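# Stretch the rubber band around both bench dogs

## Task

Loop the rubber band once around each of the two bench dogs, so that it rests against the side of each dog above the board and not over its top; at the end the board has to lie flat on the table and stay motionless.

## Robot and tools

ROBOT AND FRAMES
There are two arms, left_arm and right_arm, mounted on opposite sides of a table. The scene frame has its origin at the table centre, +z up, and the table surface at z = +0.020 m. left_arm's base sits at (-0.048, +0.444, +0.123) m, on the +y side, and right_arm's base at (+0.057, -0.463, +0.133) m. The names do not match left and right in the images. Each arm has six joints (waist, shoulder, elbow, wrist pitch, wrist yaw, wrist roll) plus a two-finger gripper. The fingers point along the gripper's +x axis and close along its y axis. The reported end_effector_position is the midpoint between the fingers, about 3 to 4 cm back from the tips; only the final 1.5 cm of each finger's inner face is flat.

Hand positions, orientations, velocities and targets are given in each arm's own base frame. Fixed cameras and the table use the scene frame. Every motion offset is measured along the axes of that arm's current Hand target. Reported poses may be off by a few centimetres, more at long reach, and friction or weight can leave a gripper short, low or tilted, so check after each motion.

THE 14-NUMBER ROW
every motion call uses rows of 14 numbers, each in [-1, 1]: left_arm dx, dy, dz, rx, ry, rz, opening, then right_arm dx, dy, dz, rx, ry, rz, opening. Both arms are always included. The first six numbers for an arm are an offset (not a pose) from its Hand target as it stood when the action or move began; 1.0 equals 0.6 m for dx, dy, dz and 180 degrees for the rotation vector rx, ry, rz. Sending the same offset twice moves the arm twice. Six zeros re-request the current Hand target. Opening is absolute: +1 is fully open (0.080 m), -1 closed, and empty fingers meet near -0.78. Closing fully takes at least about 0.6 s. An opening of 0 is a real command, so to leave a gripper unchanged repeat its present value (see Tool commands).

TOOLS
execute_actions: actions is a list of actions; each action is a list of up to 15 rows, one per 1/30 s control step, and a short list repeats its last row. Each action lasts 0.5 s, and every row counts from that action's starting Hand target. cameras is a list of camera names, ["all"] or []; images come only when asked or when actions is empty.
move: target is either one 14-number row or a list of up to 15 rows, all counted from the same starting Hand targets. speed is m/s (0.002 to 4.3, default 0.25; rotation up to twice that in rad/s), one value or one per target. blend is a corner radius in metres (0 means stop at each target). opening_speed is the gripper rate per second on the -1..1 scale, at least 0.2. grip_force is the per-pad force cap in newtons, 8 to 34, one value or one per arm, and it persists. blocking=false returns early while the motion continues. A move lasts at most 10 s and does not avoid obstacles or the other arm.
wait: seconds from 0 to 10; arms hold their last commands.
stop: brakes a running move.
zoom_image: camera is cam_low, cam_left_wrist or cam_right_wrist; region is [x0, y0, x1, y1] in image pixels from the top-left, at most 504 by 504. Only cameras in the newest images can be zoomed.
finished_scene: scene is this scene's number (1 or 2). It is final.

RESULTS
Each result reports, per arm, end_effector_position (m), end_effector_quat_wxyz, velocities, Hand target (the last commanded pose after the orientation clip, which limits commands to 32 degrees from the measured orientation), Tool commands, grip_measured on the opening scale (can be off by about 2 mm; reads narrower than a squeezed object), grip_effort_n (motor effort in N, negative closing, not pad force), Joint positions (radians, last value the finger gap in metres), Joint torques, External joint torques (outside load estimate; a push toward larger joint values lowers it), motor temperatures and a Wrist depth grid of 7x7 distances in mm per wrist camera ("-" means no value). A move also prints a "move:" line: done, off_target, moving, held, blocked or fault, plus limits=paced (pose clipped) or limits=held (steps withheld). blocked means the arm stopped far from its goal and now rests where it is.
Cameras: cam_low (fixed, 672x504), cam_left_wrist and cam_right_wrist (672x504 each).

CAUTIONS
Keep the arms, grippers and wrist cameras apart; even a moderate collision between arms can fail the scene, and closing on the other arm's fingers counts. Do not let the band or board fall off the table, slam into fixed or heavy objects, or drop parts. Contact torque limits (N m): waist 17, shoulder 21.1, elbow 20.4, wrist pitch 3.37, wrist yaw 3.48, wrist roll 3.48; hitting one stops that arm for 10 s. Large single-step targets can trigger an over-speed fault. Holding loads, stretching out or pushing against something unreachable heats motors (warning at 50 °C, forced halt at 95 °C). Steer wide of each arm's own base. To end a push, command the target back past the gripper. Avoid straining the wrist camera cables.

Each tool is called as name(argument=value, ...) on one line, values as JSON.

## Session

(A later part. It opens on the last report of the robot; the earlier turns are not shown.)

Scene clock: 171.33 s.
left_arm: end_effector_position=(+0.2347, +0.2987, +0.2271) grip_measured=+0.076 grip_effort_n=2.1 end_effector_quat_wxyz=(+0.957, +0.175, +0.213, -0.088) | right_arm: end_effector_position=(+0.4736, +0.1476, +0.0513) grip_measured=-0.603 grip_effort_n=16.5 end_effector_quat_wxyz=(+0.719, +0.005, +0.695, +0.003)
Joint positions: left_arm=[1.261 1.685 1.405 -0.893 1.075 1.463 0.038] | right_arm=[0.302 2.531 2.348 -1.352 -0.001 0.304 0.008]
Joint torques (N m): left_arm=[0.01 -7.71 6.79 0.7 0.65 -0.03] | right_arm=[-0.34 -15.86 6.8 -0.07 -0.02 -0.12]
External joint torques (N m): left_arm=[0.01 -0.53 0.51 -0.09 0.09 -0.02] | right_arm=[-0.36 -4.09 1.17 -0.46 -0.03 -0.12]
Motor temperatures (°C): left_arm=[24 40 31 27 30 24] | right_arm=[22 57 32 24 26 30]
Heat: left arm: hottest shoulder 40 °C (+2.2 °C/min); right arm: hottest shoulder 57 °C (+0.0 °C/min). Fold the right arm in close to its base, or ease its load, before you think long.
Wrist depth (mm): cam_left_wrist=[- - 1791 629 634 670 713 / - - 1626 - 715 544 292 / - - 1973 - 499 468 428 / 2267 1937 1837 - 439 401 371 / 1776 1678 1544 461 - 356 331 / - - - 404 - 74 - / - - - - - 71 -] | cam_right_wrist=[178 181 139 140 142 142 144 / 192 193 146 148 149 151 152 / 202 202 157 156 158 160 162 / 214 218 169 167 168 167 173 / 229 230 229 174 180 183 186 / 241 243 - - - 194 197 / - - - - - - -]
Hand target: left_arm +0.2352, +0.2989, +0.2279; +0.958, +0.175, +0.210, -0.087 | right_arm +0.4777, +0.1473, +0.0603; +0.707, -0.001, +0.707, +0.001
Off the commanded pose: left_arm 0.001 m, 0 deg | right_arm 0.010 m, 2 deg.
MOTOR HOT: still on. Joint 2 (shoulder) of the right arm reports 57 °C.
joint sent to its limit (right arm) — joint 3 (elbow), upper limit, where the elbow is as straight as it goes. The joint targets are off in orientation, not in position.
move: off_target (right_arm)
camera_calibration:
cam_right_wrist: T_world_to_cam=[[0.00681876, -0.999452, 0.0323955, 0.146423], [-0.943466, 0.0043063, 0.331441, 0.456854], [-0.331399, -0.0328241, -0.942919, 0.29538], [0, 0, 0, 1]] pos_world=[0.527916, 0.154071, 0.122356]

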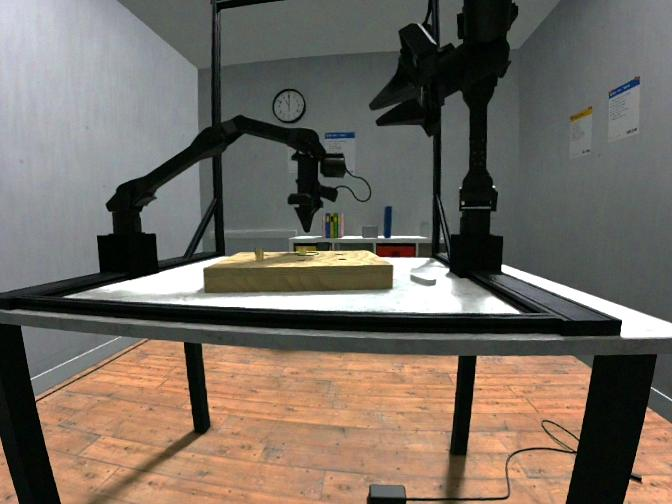

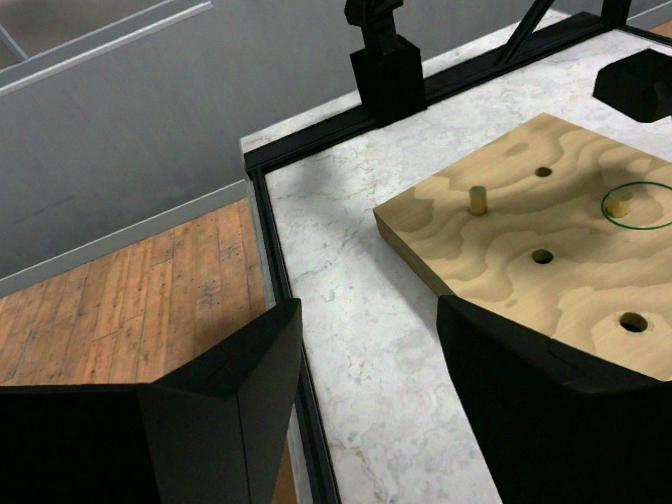

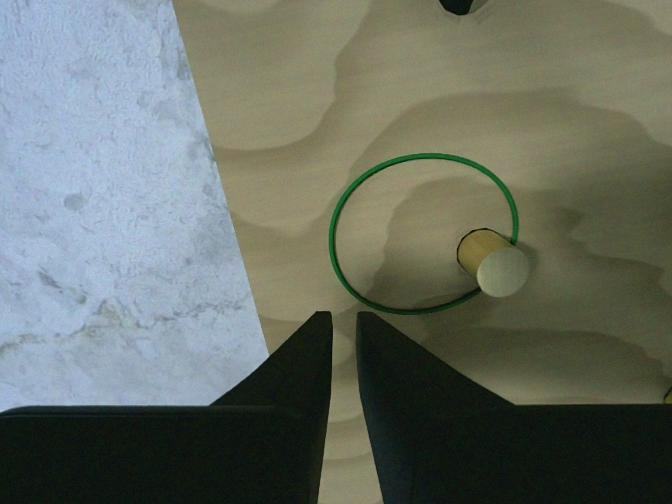

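move(target=[0,0,0,0,0,0,0.076,0,-0.059,0.007,0.694,0,0,-0.18], speed=0.5, cameras=["cam_right_wrist","cam_left_wrist"])

Scene clock: 187.63 s.
left_arm: end_effector_position=(+0.2347, +0.2987, +0.2271) grip_measured=+0.076 grip_effort_n=2.1 end_effector_quat_wxyz=(+0.957, +0.175, +0.213, -0.088) | right_arm: end_effector_position=(+0.4781, +0.1122, +0.0512) grip_measured=-0.183 grip_effort_n=16.5 end_effector_quat_wxyz=(+0.331, +0.630, +0.331, -0.620)
Joint positions: left_arm=[1.261 1.685 1.405 -0.893 1.075 1.463 0.038] | right_arm=[0.23 2.531 2.348 -1.375 -0.003 2.397 0.027]
Joint torques (N m): left_arm=[-0.02 -7.73 6.81 0.71 0.63 -0.02] | right_arm=[-0.07 -15.74 6.63 -0.22 -0.01 0.24]
External joint torques (N m): left_arm=[0.02 -0.55 0.57 -0.07 0.07 -0.01] | right_arm=[0.02 -3.99 1.05 -0.51 -0.05 0.24]
Motor temperatures (°C): left_arm=[24 40 32 27 30 24] | right_arm=[22 58 34 24 26 30]
Heat: left arm: hottest shoulder 40 °C (+1.0 °C/min); right arm: hottest shoulder 58 °C (+2.0 °C/min). Fold the right arm in close to its base, or ease its load, before you think long.
Wrist depth (mm): cam_left_wrist=[- 1522 1522 769 681 742 278 / - - 1652 725 708 503 301 / 1776 1602 1902 - 510 470 420 / 1902 1869 1761 - 446 399 373 / 1776 1626 - 470 387 359 330 / - - - 397 - 74 - / - - - 367 - 71 -] | cam_right_wrist=[140 141 142 144 147 151 151 / 145 147 149 151 154 156 159 / 152 154 157 157 162 165 167 / 160 162 165 168 171 173 233 / 169 170 172 176 177 242 247 / 176 - - 187 81 250 260 / - - 77 261 - - -]
Hand target: left_arm +0.2352, +0.2989, +0.2279; +0.958, +0.175, +0.210, -0.087 | right_arm +0.4820, +0.1118, +0.0603; +0.327, +0.626, +0.328, -0.627
Off the commanded pose: left_arm 0.001 m, 0 deg | right_arm 0.010 m, 1 deg.
MOTOR HOT: still on. Joint 2 (shoulder) of the right arm reports 58 °C.
joint sent to its limit (right arm) — joint 3 (elbow), upper limit, where the elbow is as straight as it goes. The joint targets still meet the commanded pose.
move: off_target (right_arm)
camera_calibration:
cam_right_wrist: T_world_to_cam=[[-0.833141, 0.5518, 0.0373073, 0.338226], [0.523522, 0.765097, 0.374902, -0.32767], [0.178327, 0.331878, -0.926313, 0.0101184], [0, 0, 0, 1]] pos_world=[0.451528, 0.0607077, 0.119599]
Images, in order (width x height): cam_left_wrist 672x504, cam_right_wrist 672x504.

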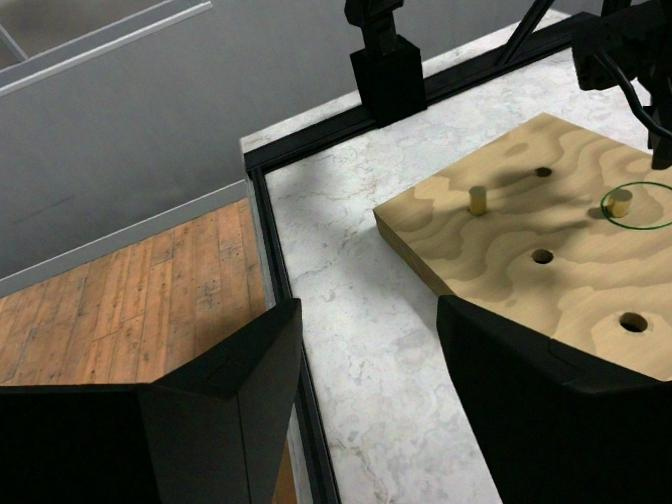

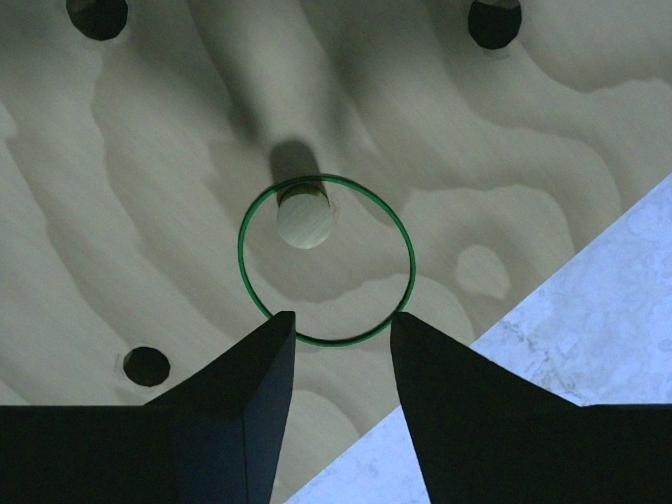

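move(target=[0,0,0,0,0,0,0.076,0.0955,0.004,-0.009,0,0,0,-0.18], speed=0.15, cameras=["cam_right_wrist"])

Scene clock: 197.03 s.
left_arm: end_effector_position=(+0.2347, +0.2987, +0.2271) grip_measured=+0.076 grip_effort_n=1.6 end_effector_quat_wxyz=(+0.957, +0.175, +0.213, -0.088) | right_arm: end_effector_position=(+0.4873, +0.1146, +0.0091) grip_measured=-0.183 grip_effort_n=17.0 end_effector_quat_wxyz=(+0.329, +0.628, +0.331, -0.623)
Joint positions: left_arm=[1.261 1.685 1.405 -0.893 1.075 1.463 0.038] | right_arm=[0.23 2.607 2.324 -1.281 -0.005 2.401 0.027]
Joint torques (N m): left_arm=[-0.03 -7.82 6.69 0.7 0.61 -0.02] | right_arm=[0.2 -13.18 5.11 0.23 0.01 0.23]
External joint torques (N m): left_arm=[-0.02 -0.71 0.48 -0.07 0.06 -0.01] | right_arm=[0.2 -1.02 -0.47 0 -0.02 0.23]
Motor temperatures (°C): left_arm=[24 40 32 27 30 24] | right_arm=[22 60 34 24 26 30]
Heat: left arm: hottest shoulder 40 °C (+1.0 °C/min); right arm: hottest shoulder 60 °C (+5.1 °C/min). Fold the right arm in close to its base, or ease its load, before you think long.
Wrist depth (mm): cam_left_wrist=[- - - 670 652 717 658 / - 1955 - 725 735 537 309 / - 1869 2010 - 506 468 413 / 1746 1955 1718 - 445 400 371 / 1776 1639 1555 - 384 355 333 / - - - - - 74 - / - - - 362 - 71 -] | cam_right_wrist=[- 103 105 106 108 110 112 / 107 108 110 112 113 115 118 / 112 113 115 116 119 121 124 / - 119 121 99 125 128 131 / 124 126 126 129 130 136 197 / 129 - - 137 81 70 207 / - - 78 147 - - -]
Hand target: left_arm +0.2352, +0.2989, +0.2279; +0.958, +0.175, +0.210, -0.087 | right_arm +0.4870, +0.1149, +0.0029; +0.327, +0.626, +0.328, -0.627
Off the commanded pose: left_arm 0.001 m, 0 deg | right_arm 0.006 m, 1 deg.
MOTOR HOT: still on. Joint 2 (shoulder) of the right arm reports 60 °C.
move: done
camera_calibration:
cam_right_wrist: T_world_to_cam=[[-0.830289, 0.555661, 0.0431374, 0.344247], [0.529674, 0.762635, 0.371259, -0.321208], [0.173396, 0.331101, -0.927527, -0.0287848], [0, 0, 0, 1]] pos_world=[0.460951, 0.0632102, 0.0777026]
Images, in order (width x height): cam_right_wrist 672x504.

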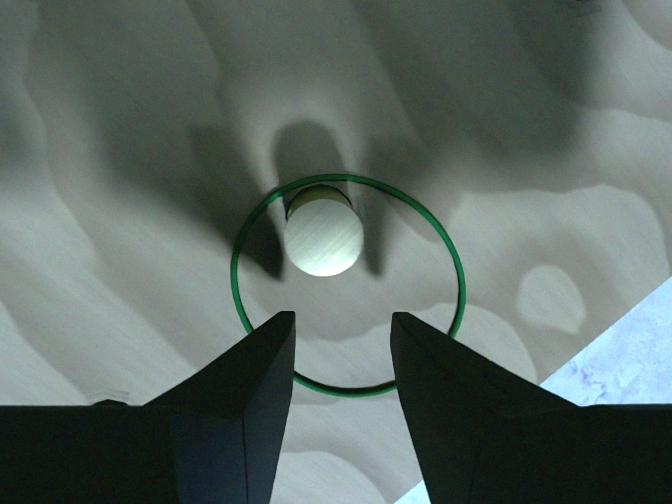

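move(target=[[0,0,0,0,0,0,0.076,0.030,0.006,0,0,0,0,-0.18],[0,0,0,0,0,0,0.076,0.030,0.006,0,0,0,0,0.03]], speed=0.06, cameras=["all"])

zoom_image(camera="cam_low", region=[250, 210, 350, 285])

Scene clock: 204.60 s.
left_arm: end_effector_position=(+0.2347, +0.2987, +0.2271) grip_measured=+0.076 grip_effort_n=2.1 end_effector_quat_wxyz=(+0.957, +0.175, +0.213, -0.088) | right_arm: end_effector_position=(+0.4920, +0.1155, -0.0045) grip_measured=+0.027 grip_effort_n=16.5 end_effector_quat_wxyz=(+0.330, +0.632, +0.329, -0.619)
Joint positions: left_arm=[1.261 1.685 1.405 -0.893 1.075 1.463 0.038] | right_arm=[0.229 2.628 2.31 -1.235 -0.005 2.401 0.036]
Joint torques (N m): left_arm=[-0.01 -7.74 6.78 0.74 0.63 -0.01] | right_arm=[-0.3 -12.75 4.3 0.32 0 0.06]
External joint torques (N m): left_arm=[0.01 -0.64 0.56 -0.04 0.09 0] | right_arm=[-0.32 -0.5 -1.3 0.05 -0.03 0.06]
Motor temperatures (°C): left_arm=[24 40 32 27 30 24] | right_arm=[22 62 33 24 26 30]
Heat: left arm: hottest shoulder 40 °C (+1.0 °C/min); right arm: hottest shoulder 62 °C (+7.0 °C/min). Fold the right arm in close to its base, or ease its load, before you think long.
Wrist depth (mm): cam_left_wrist=[1315 - 1522 652 654 - 710 / 1886 - 1665 750 772 559 312 / 1732 1791 1869 666 496 465 387 / 2069 1920 1746 - 441 406 369 / 1761 1705 1602 452 - 355 331 / - - - 404 378 74 - / - - - 355 - 71 -] | cam_right_wrist=[- 91 92 93 94 96 97 / - 94 96 97 99 100 102 / - 99 101 101 105 106 107 / 104 104 106 85 110 113 114 / 109 110 111 114 114 118 121 / - - 96 121 93 70 189 / - - 124 129 128 - -]
Hand target: left_arm +0.2352, +0.2989, +0.2279; +0.958, +0.175, +0.210, -0.087 | right_arm +0.4900, +0.1129, -0.0151; +0.327, +0.626, +0.328, -0.627
Off the commanded pose: left_arm 0.001 m, 0 deg | right_arm 0.011 m, 1 deg.
MOTOR HOT: still on. Joint 2 (shoulder) of the right arm reports 62 °C.
move: off_target (right_arm); target 2's new opening was sent with right_arm's hand 0.011 m and 1 deg from that target
camera_calibration:
cam_right_wrist: T_world_to_cam=[[-0.830488, 0.555911, 0.0353809, 0.348322], [0.525857, 0.761469, 0.378997, -0.317272], [0.183747, 0.333358, -0.924721, -0.0478281], [0, 0, 0, 1]] pos_world=[0.464906, 0.0639001, 0.0636933]

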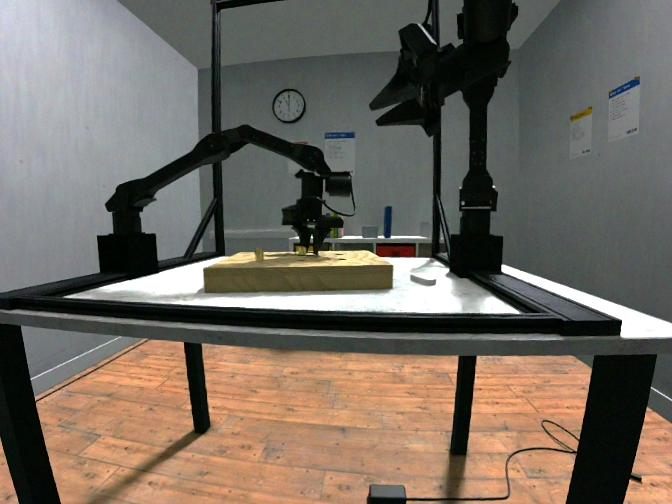

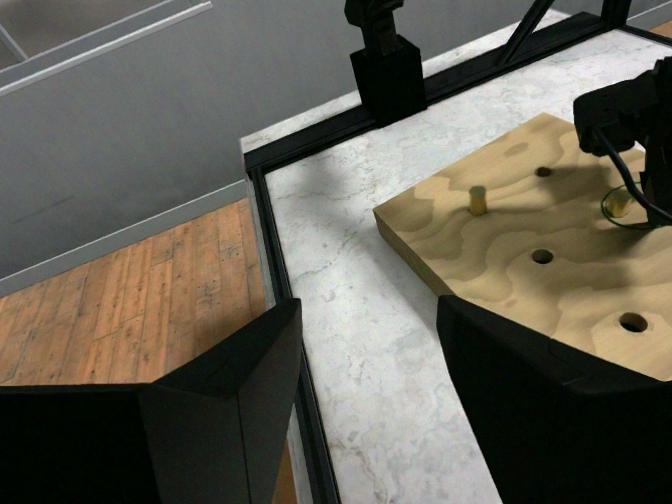

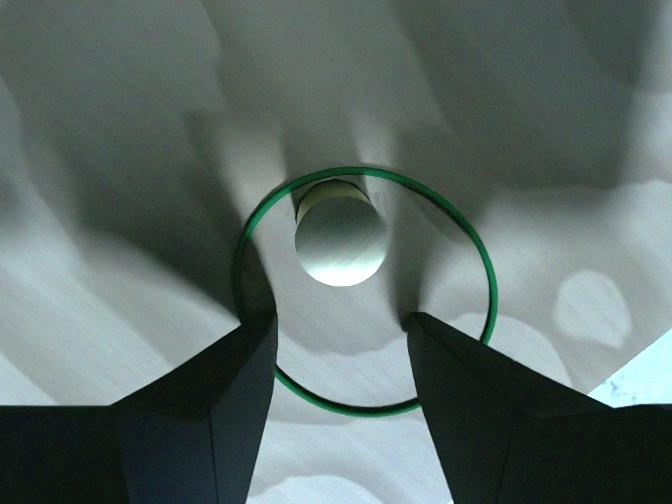

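Scaled by 5.040 from the camera's 672x504 image, which has a finer 960x720 frame.

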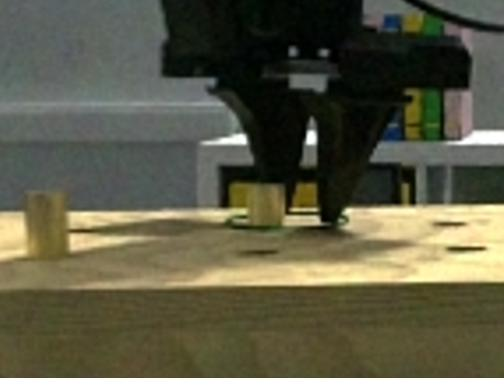

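move(target=[0,0,0,0,0,0,0.076,0,0,0.09,0,0,0,0.03], speed=0.06, cameras=["all"])

zoom_image(camera="cam_low", region=[250, 210, 350, 285])

Scene clock: 213.00 s.
left_arm: end_effector_position=(+0.2347, +0.2987, +0.2271) grip_measured=+0.076 grip_effort_n=2.1 end_effector_quat_wxyz=(+0.957, +0.175, +0.213, -0.088) | right_arm: end_effector_position=(+0.4653, +0.0686, -0.0091) grip_measured=+0.027 grip_effort_n=15.1 end_effector_quat_wxyz=(+0.329, +0.634, +0.326, -0.619)
Joint positions: left_arm=[1.261 1.685 1.405 -0.893 1.075 1.463 0.038] | right_arm=[0.145 2.441 1.943 -1.051 -0.003 2.325 0.036]
Joint torques (N m): left_arm=[0 -7.73 6.83 0.67 0.61 0] | right_arm=[0.29 -13.35 2.88 0.07 0.06 -0.02]
External joint torques (N m): left_arm=[0.03 -0.63 0.62 -0.12 0.07 0.01] | right_arm=[0.36 -2.02 -2.62 -0.22 0.02 -0.02]
Motor temperatures (°C): left_arm=[24 40 32 27 30 24] | right_arm=[22 61 32 24 26 30]
Heat: left arm: hottest shoulder 40 °C (+1.0 °C/min); right arm: hottest shoulder 61 °C (+7.1 °C/min). Fold the right arm in close to its base, or ease its load, before you think long.
Wrist depth (mm): cam_left_wrist=[1411 1449 - 654 753 703 267 / - - - 717 660 340 306 / - - 2029 604 488 458 311 / 1853 1869 1691 564 447 399 358 / 1821 1652 1533 434 389 357 329 / - - - 413 - 74 - / - - - 358 - 71 -] | cam_right_wrist=[- 90 92 92 93 95 96 / - 94 95 97 98 100 101 / - 100 101 102 104 105 109 / 104 105 107 108 109 112 112 / 110 110 111 113 113 117 121 / - - 95 113 93 70 127 / - - 86 102 86 - -]
Hand target: left_arm +0.2352, +0.2989, +0.2279; +0.958, +0.175, +0.210, -0.087 | right_arm +0.4591, +0.0684, -0.0151; +0.327, +0.626, +0.328, -0.627
Off the commanded pose: left_arm 0.001 m, 0 deg | right_arm 0.009 m, 1 deg.
MOTOR HOT: still on. Joint 2 (shoulder) of the right arm reports 61 °C.
move: off_target (right_arm)
camera_calibration:
cam_right_wrist: T_world_to_cam=[[-0.826564, 0.561986, 0.0310403, 0.350125], [0.529972, 0.758537, 0.379145, -0.267445], [0.189529, 0.329838, -0.924816, -0.0339944], [0, 0, 0, 1]] pos_world=[0.437582, 0.0173141, 0.0590938]

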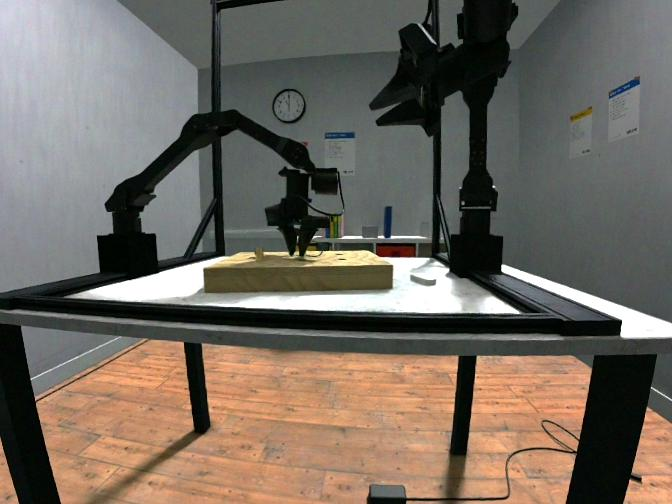

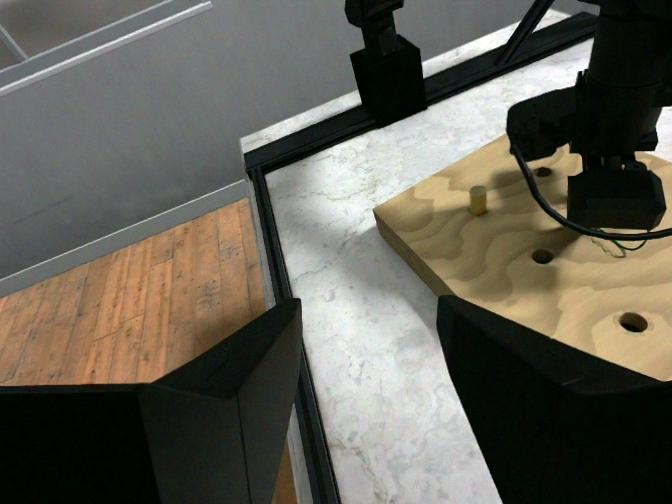

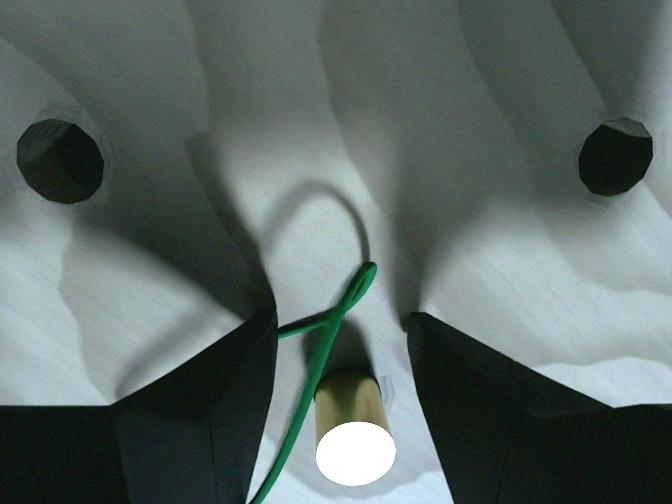

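Scaled by 5.040 from the camera's 672x504 image, which has a finer 960x720 frame.

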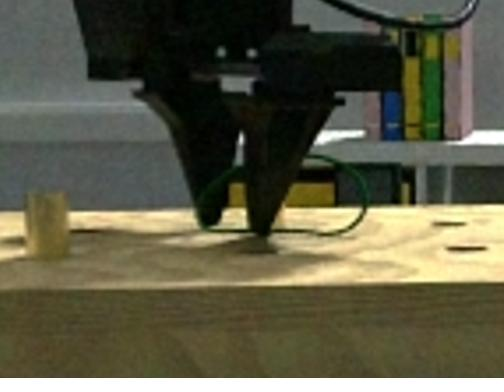

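zoom_image(camera="cam_right_wrist", region=[200, 150, 504, 504])

zoom_image(camera="cam_left_wrist", region=[500, 150, 672, 290])

Scaled by 1.424 from the camera's 672x504 image, which has a finer 960x720 frame.

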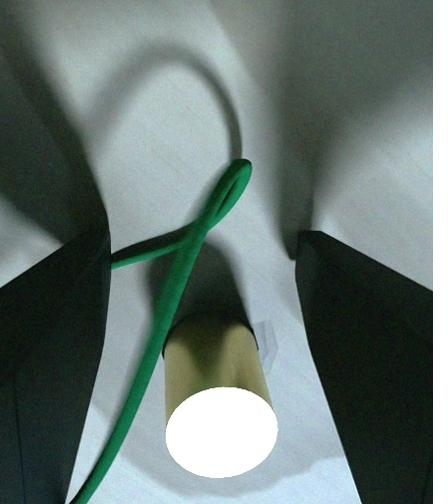

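Scaled by 2.930 from the camera's 672x504 image, which has a finer 960x720 frame.

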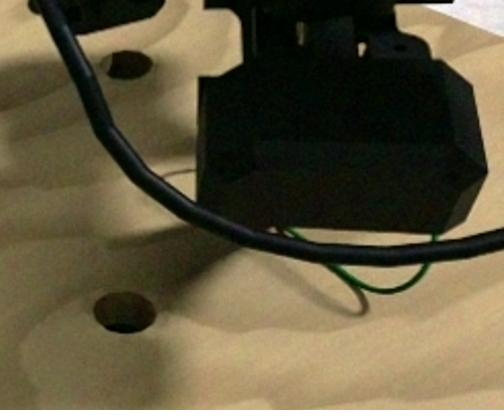

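move(target=[0,0,0,0,0,0,0.076,-0.13,0,-0.0,0,0,0,0.03], speed=0.06, cameras=["all"])

zoom_image(camera="cam_low", region=[250, 210, 350, 285])

zoom_image(camera="cam_left_wrist", region=[500, 150, 672, 290])

Scene clock: 222.77 s.
left_arm: end_effector_position=(+0.2347, +0.2987, +0.2271) grip_measured=+0.076 grip_effort_n=2.1 end_effector_quat_wxyz=(+0.957, +0.175, +0.213, -0.088) | right_arm: end_effector_position=(+0.4552, +0.0675, +0.0534) grip_measured=+0.027 grip_effort_n=15.1 end_effector_quat_wxyz=(+0.322, +0.618, +0.333, -0.636)
Joint positions: left_arm=[1.261 1.685 1.405 -0.893 1.075 1.463 0.038] | right_arm=[0.145 2.399 2.117 -1.318 -0.006 2.325 0.036]
Joint torques (N m): left_arm=[-0.01 -7.79 6.7 0.7 0.63 -0.05] | right_arm=[0.32 -15.01 6.94 -0.29 0.04 -0.02]
External joint torques (N m): left_arm=[-0.02 -0.65 0.45 -0.09 0.07 -0.04] | right_arm=[0.31 -3.95 1.43 -0.5 0.01 -0.02]
Motor temperatures (°C): left_arm=[24 40 32 27 30 24] | right_arm=[22 62 31 24 26 30]
Heat: left arm: hottest shoulder 40 °C (+1.0 °C/min); right arm: hottest shoulder 62 °C (+7.0 °C/min). Fold the right arm in close to its base, or ease its load, before you think long.
Wrist depth (mm): cam_left_wrist=[- - - 1533 722 304 272 / 1837 - - 740 717 518 272 / 1691 - 1853 - 509 466 390 / 1853 1937 1705 - 443 401 372 / 1776 1590 1567 - - 356 330 / - - - 408 - 74 - / - - - 371 - 71 -] | cam_right_wrist=[142 144 147 150 154 157 160 / 147 150 153 157 161 165 169 / 154 159 160 164 169 173 177 / 161 164 168 173 178 182 187 / 169 172 175 179 181 191 255 / - - 96 192 86 65 271 / - - 195 203 86 - -]
Hand target: left_arm +0.2352, +0.2989, +0.2279; +0.958, +0.175, +0.210, -0.087 | right_arm +0.4592, +0.0684, +0.0630; +0.327, +0.626, +0.328, -0.627
Off the commanded pose: left_arm 0.001 m, 0 deg | right_arm 0.010 m, 2 deg.
MOTOR HOT: still on. Joint 2 (shoulder) of the right arm reports 62 °C.
move: off_target (right_arm)
camera_calibration:
cam_right_wrist: T_world_to_cam=[[-0.82407, 0.562179, 0.0697328, 0.337228], [0.548078, 0.760099, 0.349084, -0.291837], [0.143244, 0.325889, -0.934493, 0.0479027], [0, 0, 0, 1]] pos_world=[0.430987, 0.0166315, 0.123125]

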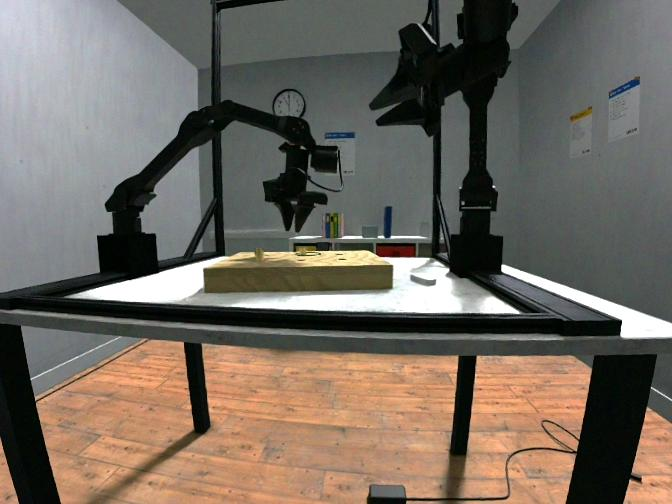

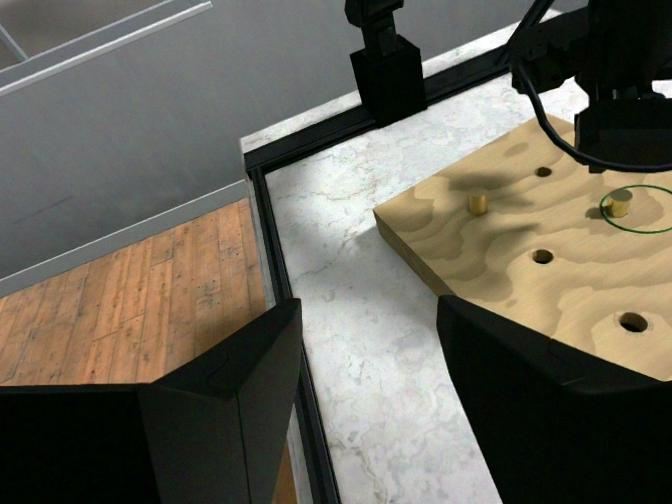

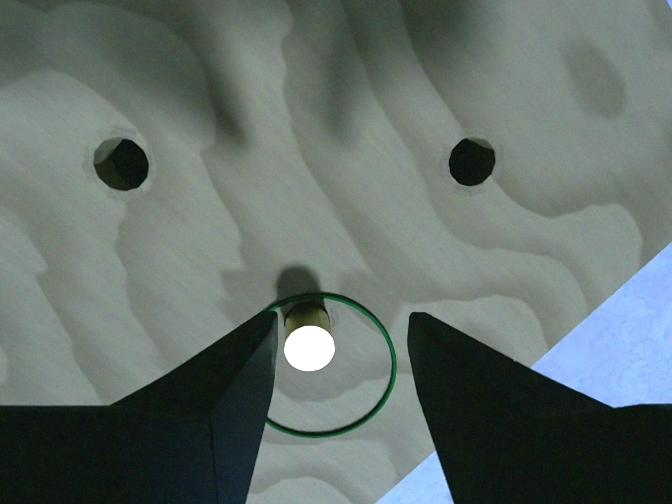

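Scaled by 5.040 from the camera's 672x504 image, which has a finer 960x720 frame.

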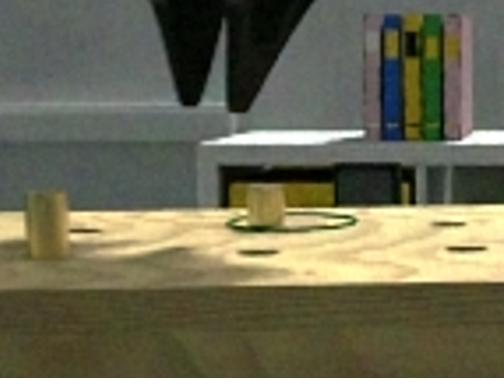

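Scaled by 2.930 from the camera's 672x504 image, which has a finer 960x720 frame.

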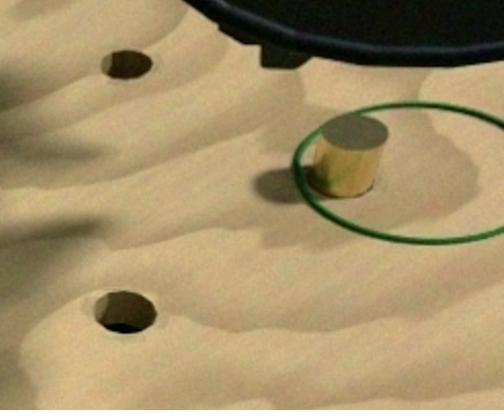

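move(target=[[0,0,0,0,0,0,0.076,0.0,0.003,-0.091,0,0,0,-0.18],[0,0,0,0,0,0,0.076,0.152,0.003,-0.091,0,0,0,-0.18],[0,0,0,0,0,0,0.076,0.155,0.003,-0.091,0,0,0,0.03]], speed=[0.15,0.1,0.1], cameras=["all"])

zoom_image(camera="cam_low", region=[250, 210, 350, 285])

Scene clock: 234.63 s.
left_arm: end_effector_position=(+0.2347, +0.2987, +0.2271) grip_measured=+0.076 grip_effort_n=2.1 end_effector_quat_wxyz=(+0.957, +0.175, +0.213, -0.088) | right_arm: end_effector_position=(+0.4943, +0.1166, -0.0085) grip_measured=+0.026 grip_effort_n=22.1 end_effector_quat_wxyz=(+0.331, +0.636, +0.331, -0.613)
Joint positions: left_arm=[1.261 1.685 1.405 -0.893 1.075 1.463 0.038] | right_arm=[0.229 2.626 2.291 -1.203 -0.009 2.395 0.036]
Joint torques (N m): left_arm=[0.03 -7.73 6.73 0.7 0.62 -0.04] | right_arm=[-0.43 -10.28 4.01 0.94 0.17 0.21]
External joint torques (N m): left_arm=[0.03 -0.63 0.54 -0.07 0.07 -0.03] | right_arm=[-0.41 2.06 -1.68 0.62 0.14 0.21]
Motor temperatures (°C): left_arm=[24 40 32 27 30 24] | right_arm=[22 67 32 24 26 30]
Heat: left arm: hottest shoulder 40 °C (+0.0 °C/min); right arm: hottest shoulder 67 °C (+10.1 °C/min). Fold the right arm in close to its base, or ease its load, before you think long.
Wrist depth (mm): cam_left_wrist=[1232 1393 1459 1555 - 740 692 / - 1578 1639 732 - 517 319 / - - 2110 652 486 466 389 / 2197 1973 1761 - 439 403 369 / 1746 1746 1511 - - 355 328 / - - - 403 373 74 - / - - - 361 352 71 -] | cam_right_wrist=[- 89 89 90 91 93 93 / - 93 94 95 96 98 99 / - 97 99 97 102 103 104 / - 102 105 107 108 110 111 / 108 109 109 113 112 115 119 / - - 94 119 93 70 186 / - - 125 128 126 - -]
Hand target: left_arm +0.2352, +0.2989, +0.2279; +0.958, +0.175, +0.210, -0.087 | right_arm +0.4917, +0.1123, -0.0301; +0.327, +0.626, +0.328, -0.627
Off the commanded pose: left_arm 0.001 m, 0 deg | right_arm 0.022 m, 2 deg.
MOTOR HOT: still on. Joint 2 (shoulder) of the right arm reports 67 °C.
move: off_target (right_arm); target 3's new opening was sent with right_arm's hand 0.022 m and 2 deg from that target
camera_calibration:
cam_right_wrist: T_world_to_cam=[[-0.834165, 0.55076, 0.0288378, 0.352179], [0.516402, 0.76163, 0.391471, -0.312979], [0.193643, 0.341443, -0.919739, -0.0581579], [0, 0, 0, 1]] pos_world=[0.46666, 0.0642656, 0.0588761]

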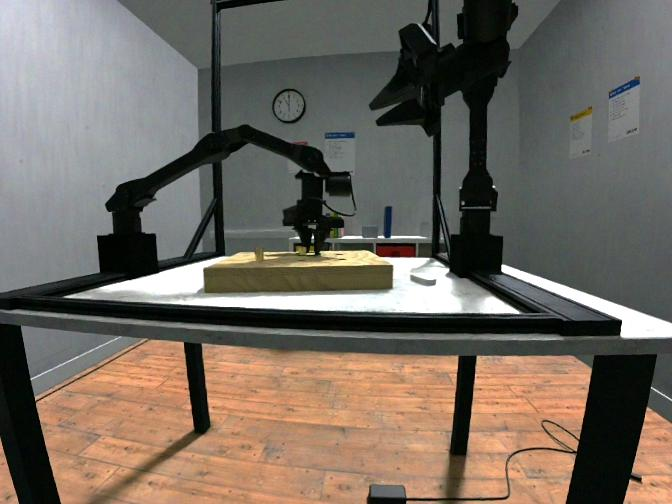

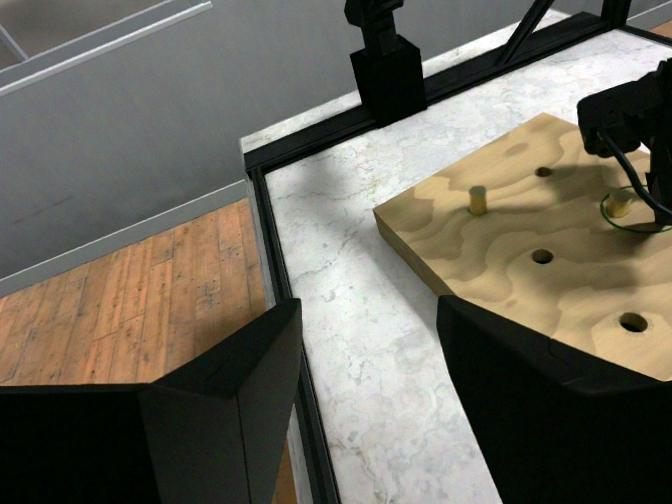

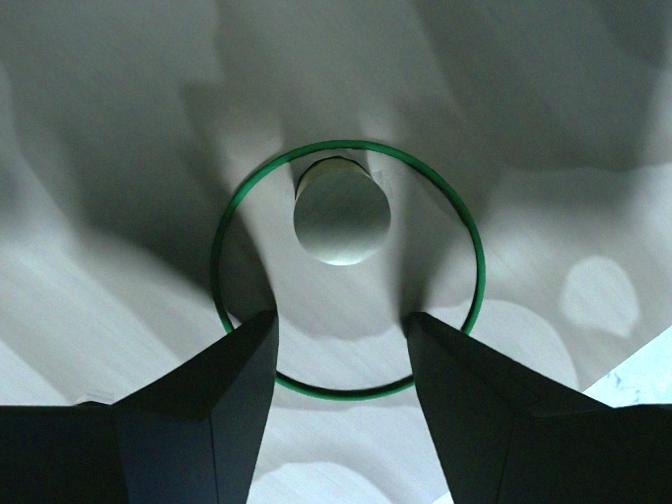

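Scaled by 5.040 from the camera's 672x504 image, which has a finer 960x720 frame.

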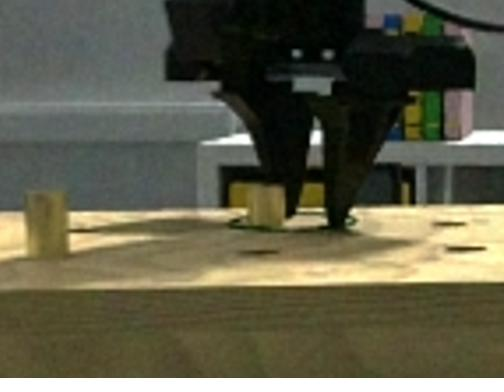

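move(target=[0,0,0,0,0,0,0.076,0,0,0.05,0,0,0,0.03], speed=0.06, cameras=["cam_right_wrist","cam_low"])

zoom_image(camera="cam_low", region=[250, 210, 350, 285])

Scene clock: 239.43 s.
left_arm: end_effector_position=(+0.2347, +0.2987, +0.2271) grip_measured=+0.076 grip_effort_n=2.1 end_effector_quat_wxyz=(+0.957, +0.175, +0.213, -0.088) | right_arm: end_effector_position=(+0.4856, +0.1030, -0.0113) grip_measured=+0.027 grip_effort_n=17.0 end_effector_quat_wxyz=(+0.334, +0.646, +0.335, -0.599)
Joint positions: left_arm=[1.261 1.685 1.405 -0.893 1.075 1.463 0.038] | right_arm=[0.203 2.524 2.085 -1.068 -0.02 2.358 0.036]
Joint torques (N m): left_arm=[0.02 -7.69 6.76 0.73 0.63 -0.02] | right_arm=[-2.03 -11.69 1.93 -0.34 0.59 0]
External joint torques (N m): left_arm=[-0.03 -0.55 0.49 -0.07 0.08 -0.01] | right_arm=[-2.03 0.07 -3.66 -0.71 0.56 0]
Motor temperatures (°C): left_arm=[24 40 32 27 30 24] | right_arm=[22 65 31 24 26 30]
Heat: left arm: hottest shoulder 40 °C (+0.0 °C/min); right arm: hottest shoulder 65 °C (+8.1 °C/min). Fold the right arm in close to its base, or ease its load, before you think long.
Wrist depth (mm): cam_left_wrist=[1332 1480 1449 650 660 - 290 / - - - - 703 521 314 / - - 1886 - 512 464 319 / 1955 1920 1691 - 441 400 368 / 1761 1626 1626 - - 355 331 / - - - - - 74 - / - - - 360 348 71 -] | cam_right_wrist=[- 87 - 88 89 89 90 / - 91 92 93 94 95 96 / - 97 98 98 100 101 101 / - 102 104 86 106 108 109 / 109 110 110 114 110 114 116 / - - 95 121 93 70 123 / - - 126 130 127 - -]
Hand target: left_arm +0.2352, +0.2989, +0.2279; +0.958, +0.175, +0.210, -0.087 | right_arm +0.4746, +0.0877, -0.0300; +0.327, +0.626, +0.328, -0.627
Off the commanded pose: left_arm 0.001 m, 0 deg | right_arm 0.027 m, 4 deg.
MOTOR HOT: still on. Joint 2 (shoulder) of the right arm reports 65 °C.
move: off_target (right_arm)
camera_calibration:
cam_right_wrist: T_world_to_cam=[[-0.840988, 0.540899, 0.012937, 0.356675], [0.495941, 0.761087, 0.418078, -0.28675], [0.216292, 0.358015, -0.908319, -0.0669739], [0, 0, 0, 1]] pos_world=[0.456657, 0.0492945, 0.0544362]
Images, in order (width x height): cam_low 672x504, cam_right_wrist 672x504.

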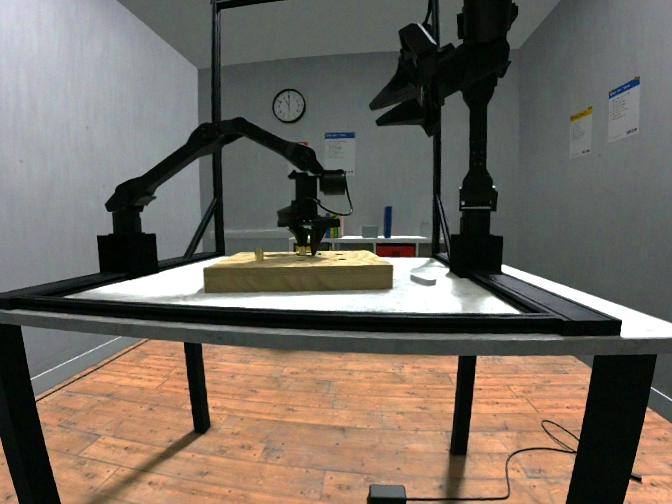

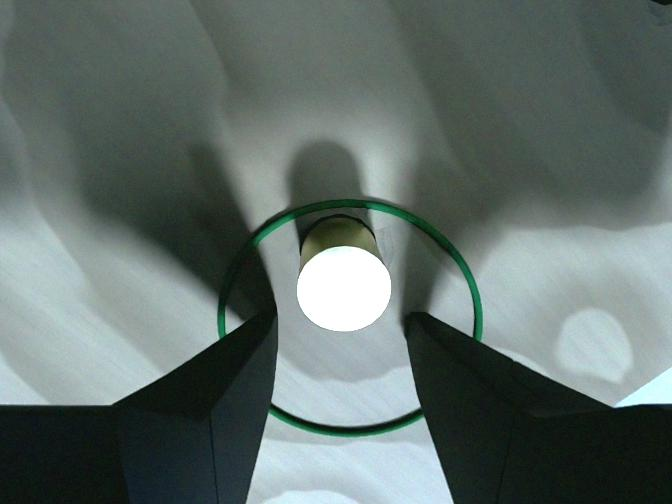

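Scaled by 5.040 from the camera's 672x504 image, which has a finer 960x720 frame.

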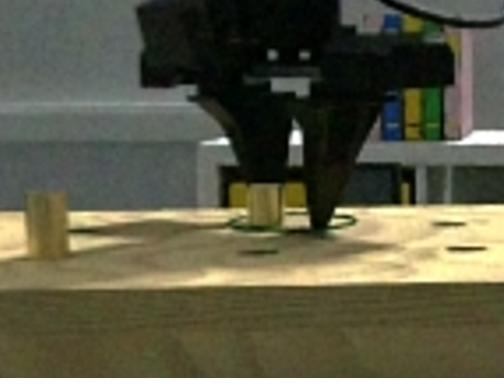

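move(target=[0,0,0,0,0,0,0.076,-0.006,0,0.04,0,0,0,0.03], speed=0.06, cameras=["cam_right_wrist","cam_low"])

zoom_image(camera="cam_low", region=[250, 210, 350, 285])

Scene clock: 242.33 s.
left_arm: end_effector_position=(+0.2347, +0.2987, +0.2271) grip_measured=+0.076 grip_effort_n=1.6 end_effector_quat_wxyz=(+0.957, +0.175, +0.213, -0.088) | right_arm: end_effector_position=(+0.4723, +0.0801, -0.0115) grip_measured=+0.027 grip_effort_n=14.7 end_effector_quat_wxyz=(+0.333, +0.645, +0.333, -0.602)
Joint positions: left_arm=[1.261 1.685 1.405 -0.893 1.075 1.463 0.038] | right_arm=[0.162 2.449 1.946 -1.011 -0.02 2.323 0.036]
Joint torques (N m): left_arm=[0.11 -7.72 6.7 0.7 0.63 -0.04] | right_arm=[-1.54 -11.88 1.93 -0.36 0.6 -0.02]
External joint torques (N m): left_arm=[0.15 -0.56 0.44 -0.09 0.07 -0.03] | right_arm=[-1.54 -0.48 -3.6 -0.71 0.57 -0.01]
Motor temperatures (°C): left_arm=[24 40 32 27 30 24] | right_arm=[22 65 31 24 26 29]
Heat: left arm: hottest shoulder 40 °C (+0.0 °C/min); right arm: hottest shoulder 65 °C (+7.1 °C/min). Fold the right arm in close to its base, or ease its load, before you think long.
Wrist depth (mm): cam_left_wrist=[1555 1440 1578 664 656 710 272 / 1544 1430 1705 775 750 346 308 / 1567 1614 750 685 496 455 312 / 1991 1955 1732 - 440 401 364 / 1746 1652 1590 - - 358 330 / - - - - - 74 - / - - - 347 - 71 -] | cam_right_wrist=[- 87 90 89 89 90 91 / - 92 93 93 94 95 99 / - 97 98 100 101 102 102 / - 102 104 106 106 109 110 / 110 110 110 111 111 115 117 / - - 95 - 93 70 124 / - - 126 130 124 - -]
Hand target: left_arm +0.2352, +0.2989, +0.2279; +0.958, +0.175, +0.210, -0.087 | right_arm +0.4609, +0.0680, -0.0265; +0.327, +0.626, +0.328, -0.627
Off the commanded pose: left_arm 0.001 m, 0 deg | right_arm 0.022 m, 4 deg.
MOTOR HOT: still on. Joint 2 (shoulder) of the right arm reports 65 °C.
move: off_target (right_arm)
camera_calibration:
cam_right_wrist: T_world_to_cam=[[-0.837634, 0.545987, 0.0163606, 0.355935], [0.503075, 0.759438, 0.412516, -0.266005], [0.212804, 0.353768, -0.910803, -0.0540873], [0, 0, 0, 1]] pos_world=[0.443474, 0.0268121, 0.0546449]
Images, in order (width x height): cam_low 672x504, cam_right_wrist 672x504.

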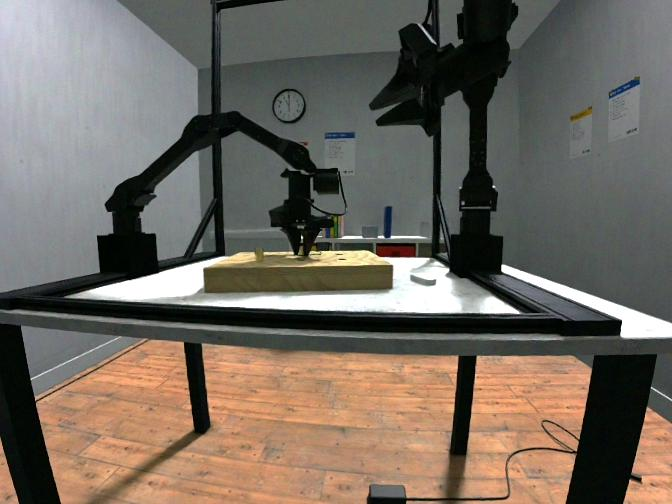

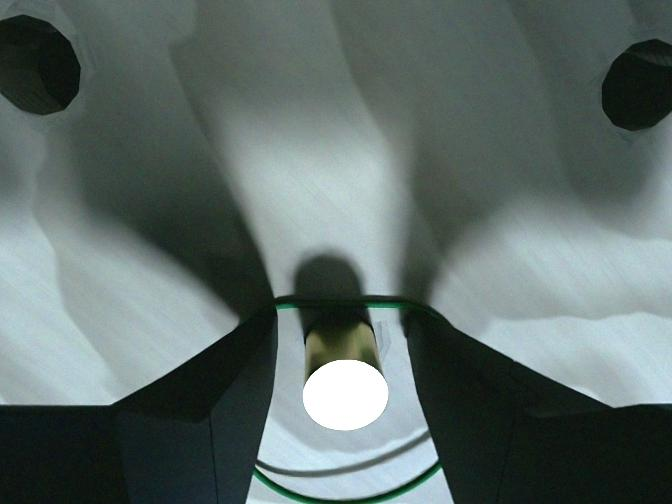

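Scaled by 5.040 from the camera's 672x504 image, which has a finer 960x720 frame.

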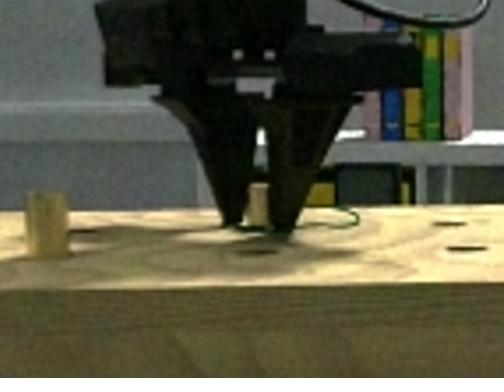

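move(target=[0,0,0,0,0,0,0.076,-0.003,0,0.04,0,0,0,0.03], speed=0.05, cameras=["cam_right_wrist","cam_low"])

zoom_image(camera="cam_low", region=[250, 210, 350, 285])

Scene clock: 245.70 s.
left_arm: end_effector_position=(+0.2347, +0.2987, +0.2271) grip_measured=+0.076 grip_effort_n=2.6 end_effector_quat_wxyz=(+0.957, +0.175, +0.213, -0.088) | right_arm: end_effector_position=(+0.4587, +0.0554, -0.0122) grip_measured=+0.027 grip_effort_n=11.9 end_effector_quat_wxyz=(+0.334, +0.642, +0.328, -0.607)
Joint positions: left_arm=[1.261 1.685 1.405 -0.893 1.075 1.463 0.038] | right_arm=[0.117 2.384 1.825 -0.962 -0.011 2.283 0.036]
Joint torques (N m): left_arm=[-0.07 -7.75 6.78 0.7 0.63 -0.05] | right_arm=[-0.88 -11.76 1.99 -0.3 0.28 0]
External joint torques (N m): left_arm=[-0.07 -0.63 0.55 -0.08 0.08 -0.04] | right_arm=[-0.87 -0.84 -3.43 -0.65 0.24 0]
Motor temperatures (°C): left_arm=[24 40 32 27 30 24] | right_arm=[22 65 31 24 26 29]
Heat: left arm: hottest shoulder 40 °C (+0.0 °C/min); right arm: hottest shoulder 65 °C (+7.0 °C/min). Fold the right arm in close to its base, or ease its load, before you think long.
Wrist depth (mm): cam_left_wrist=[1449 - 1490 640 722 - 268 / 1626 1806 1937 701 - 337 307 / 1511 1821 1806 - 492 434 330 / 1973 1886 1718 - 441 404 362 / 1732 1639 1567 454 - 357 330 / - - - 398 373 74 - / - - - 361 345 71 -] | cam_right_wrist=[- 88 90 89 90 91 91 / - 92 94 94 95 96 97 / - 97 98 100 101 101 102 / 104 103 105 106 107 109 110 / 109 110 110 112 111 115 117 / - - 96 119 93 70 124 / - - 125 103 128 - -]
Hand target: left_arm +0.2352, +0.2989, +0.2279; +0.958, +0.175, +0.210, -0.087 | right_arm +0.4472, +0.0483, -0.0247; +0.327, +0.626, +0.328, -0.627
Off the commanded pose: left_arm 0.001 m, 0 deg | right_arm 0.018 m, 3 deg.
MOTOR HOT: still on. Joint 2 (shoulder) of the right arm reports 65 °C.
move: off_target (right_arm)
camera_calibration:
cam_right_wrist: T_world_to_cam=[[-0.83447, 0.550883, 0.0136755, 0.356236], [0.509277, 0.761493, 0.400955, -0.243259], [0.210466, 0.34155, -0.915996, -0.0414857], [0, 0, 0, 1]] pos_world=[0.429886, 0.00316506, 0.0546635]
Images, in order (width x height): cam_low 672x504, cam_right_wrist 672x504.

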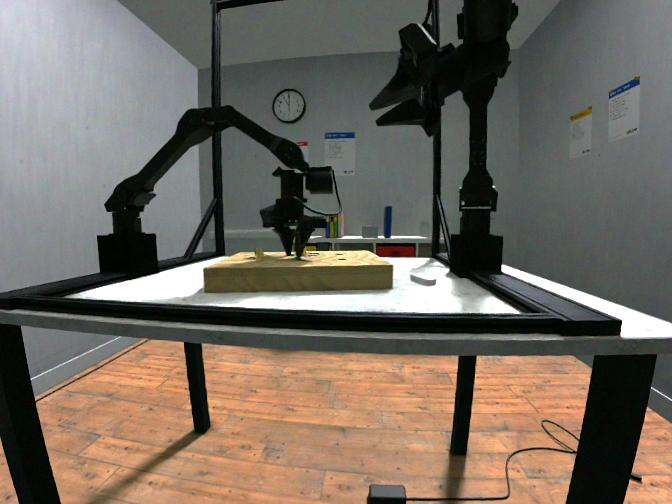

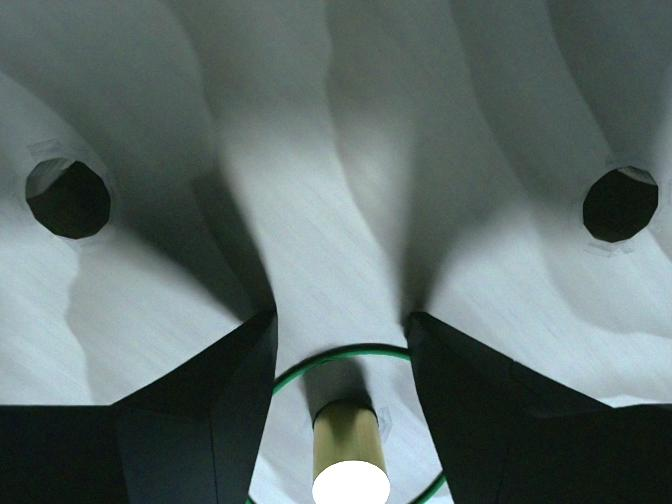

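Scaled by 5.040 from the camera's 672x504 image, which has a finer 960x720 frame.

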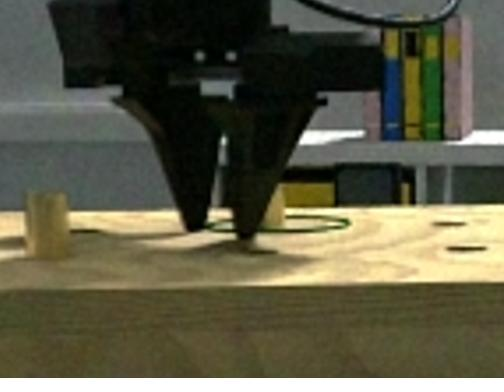

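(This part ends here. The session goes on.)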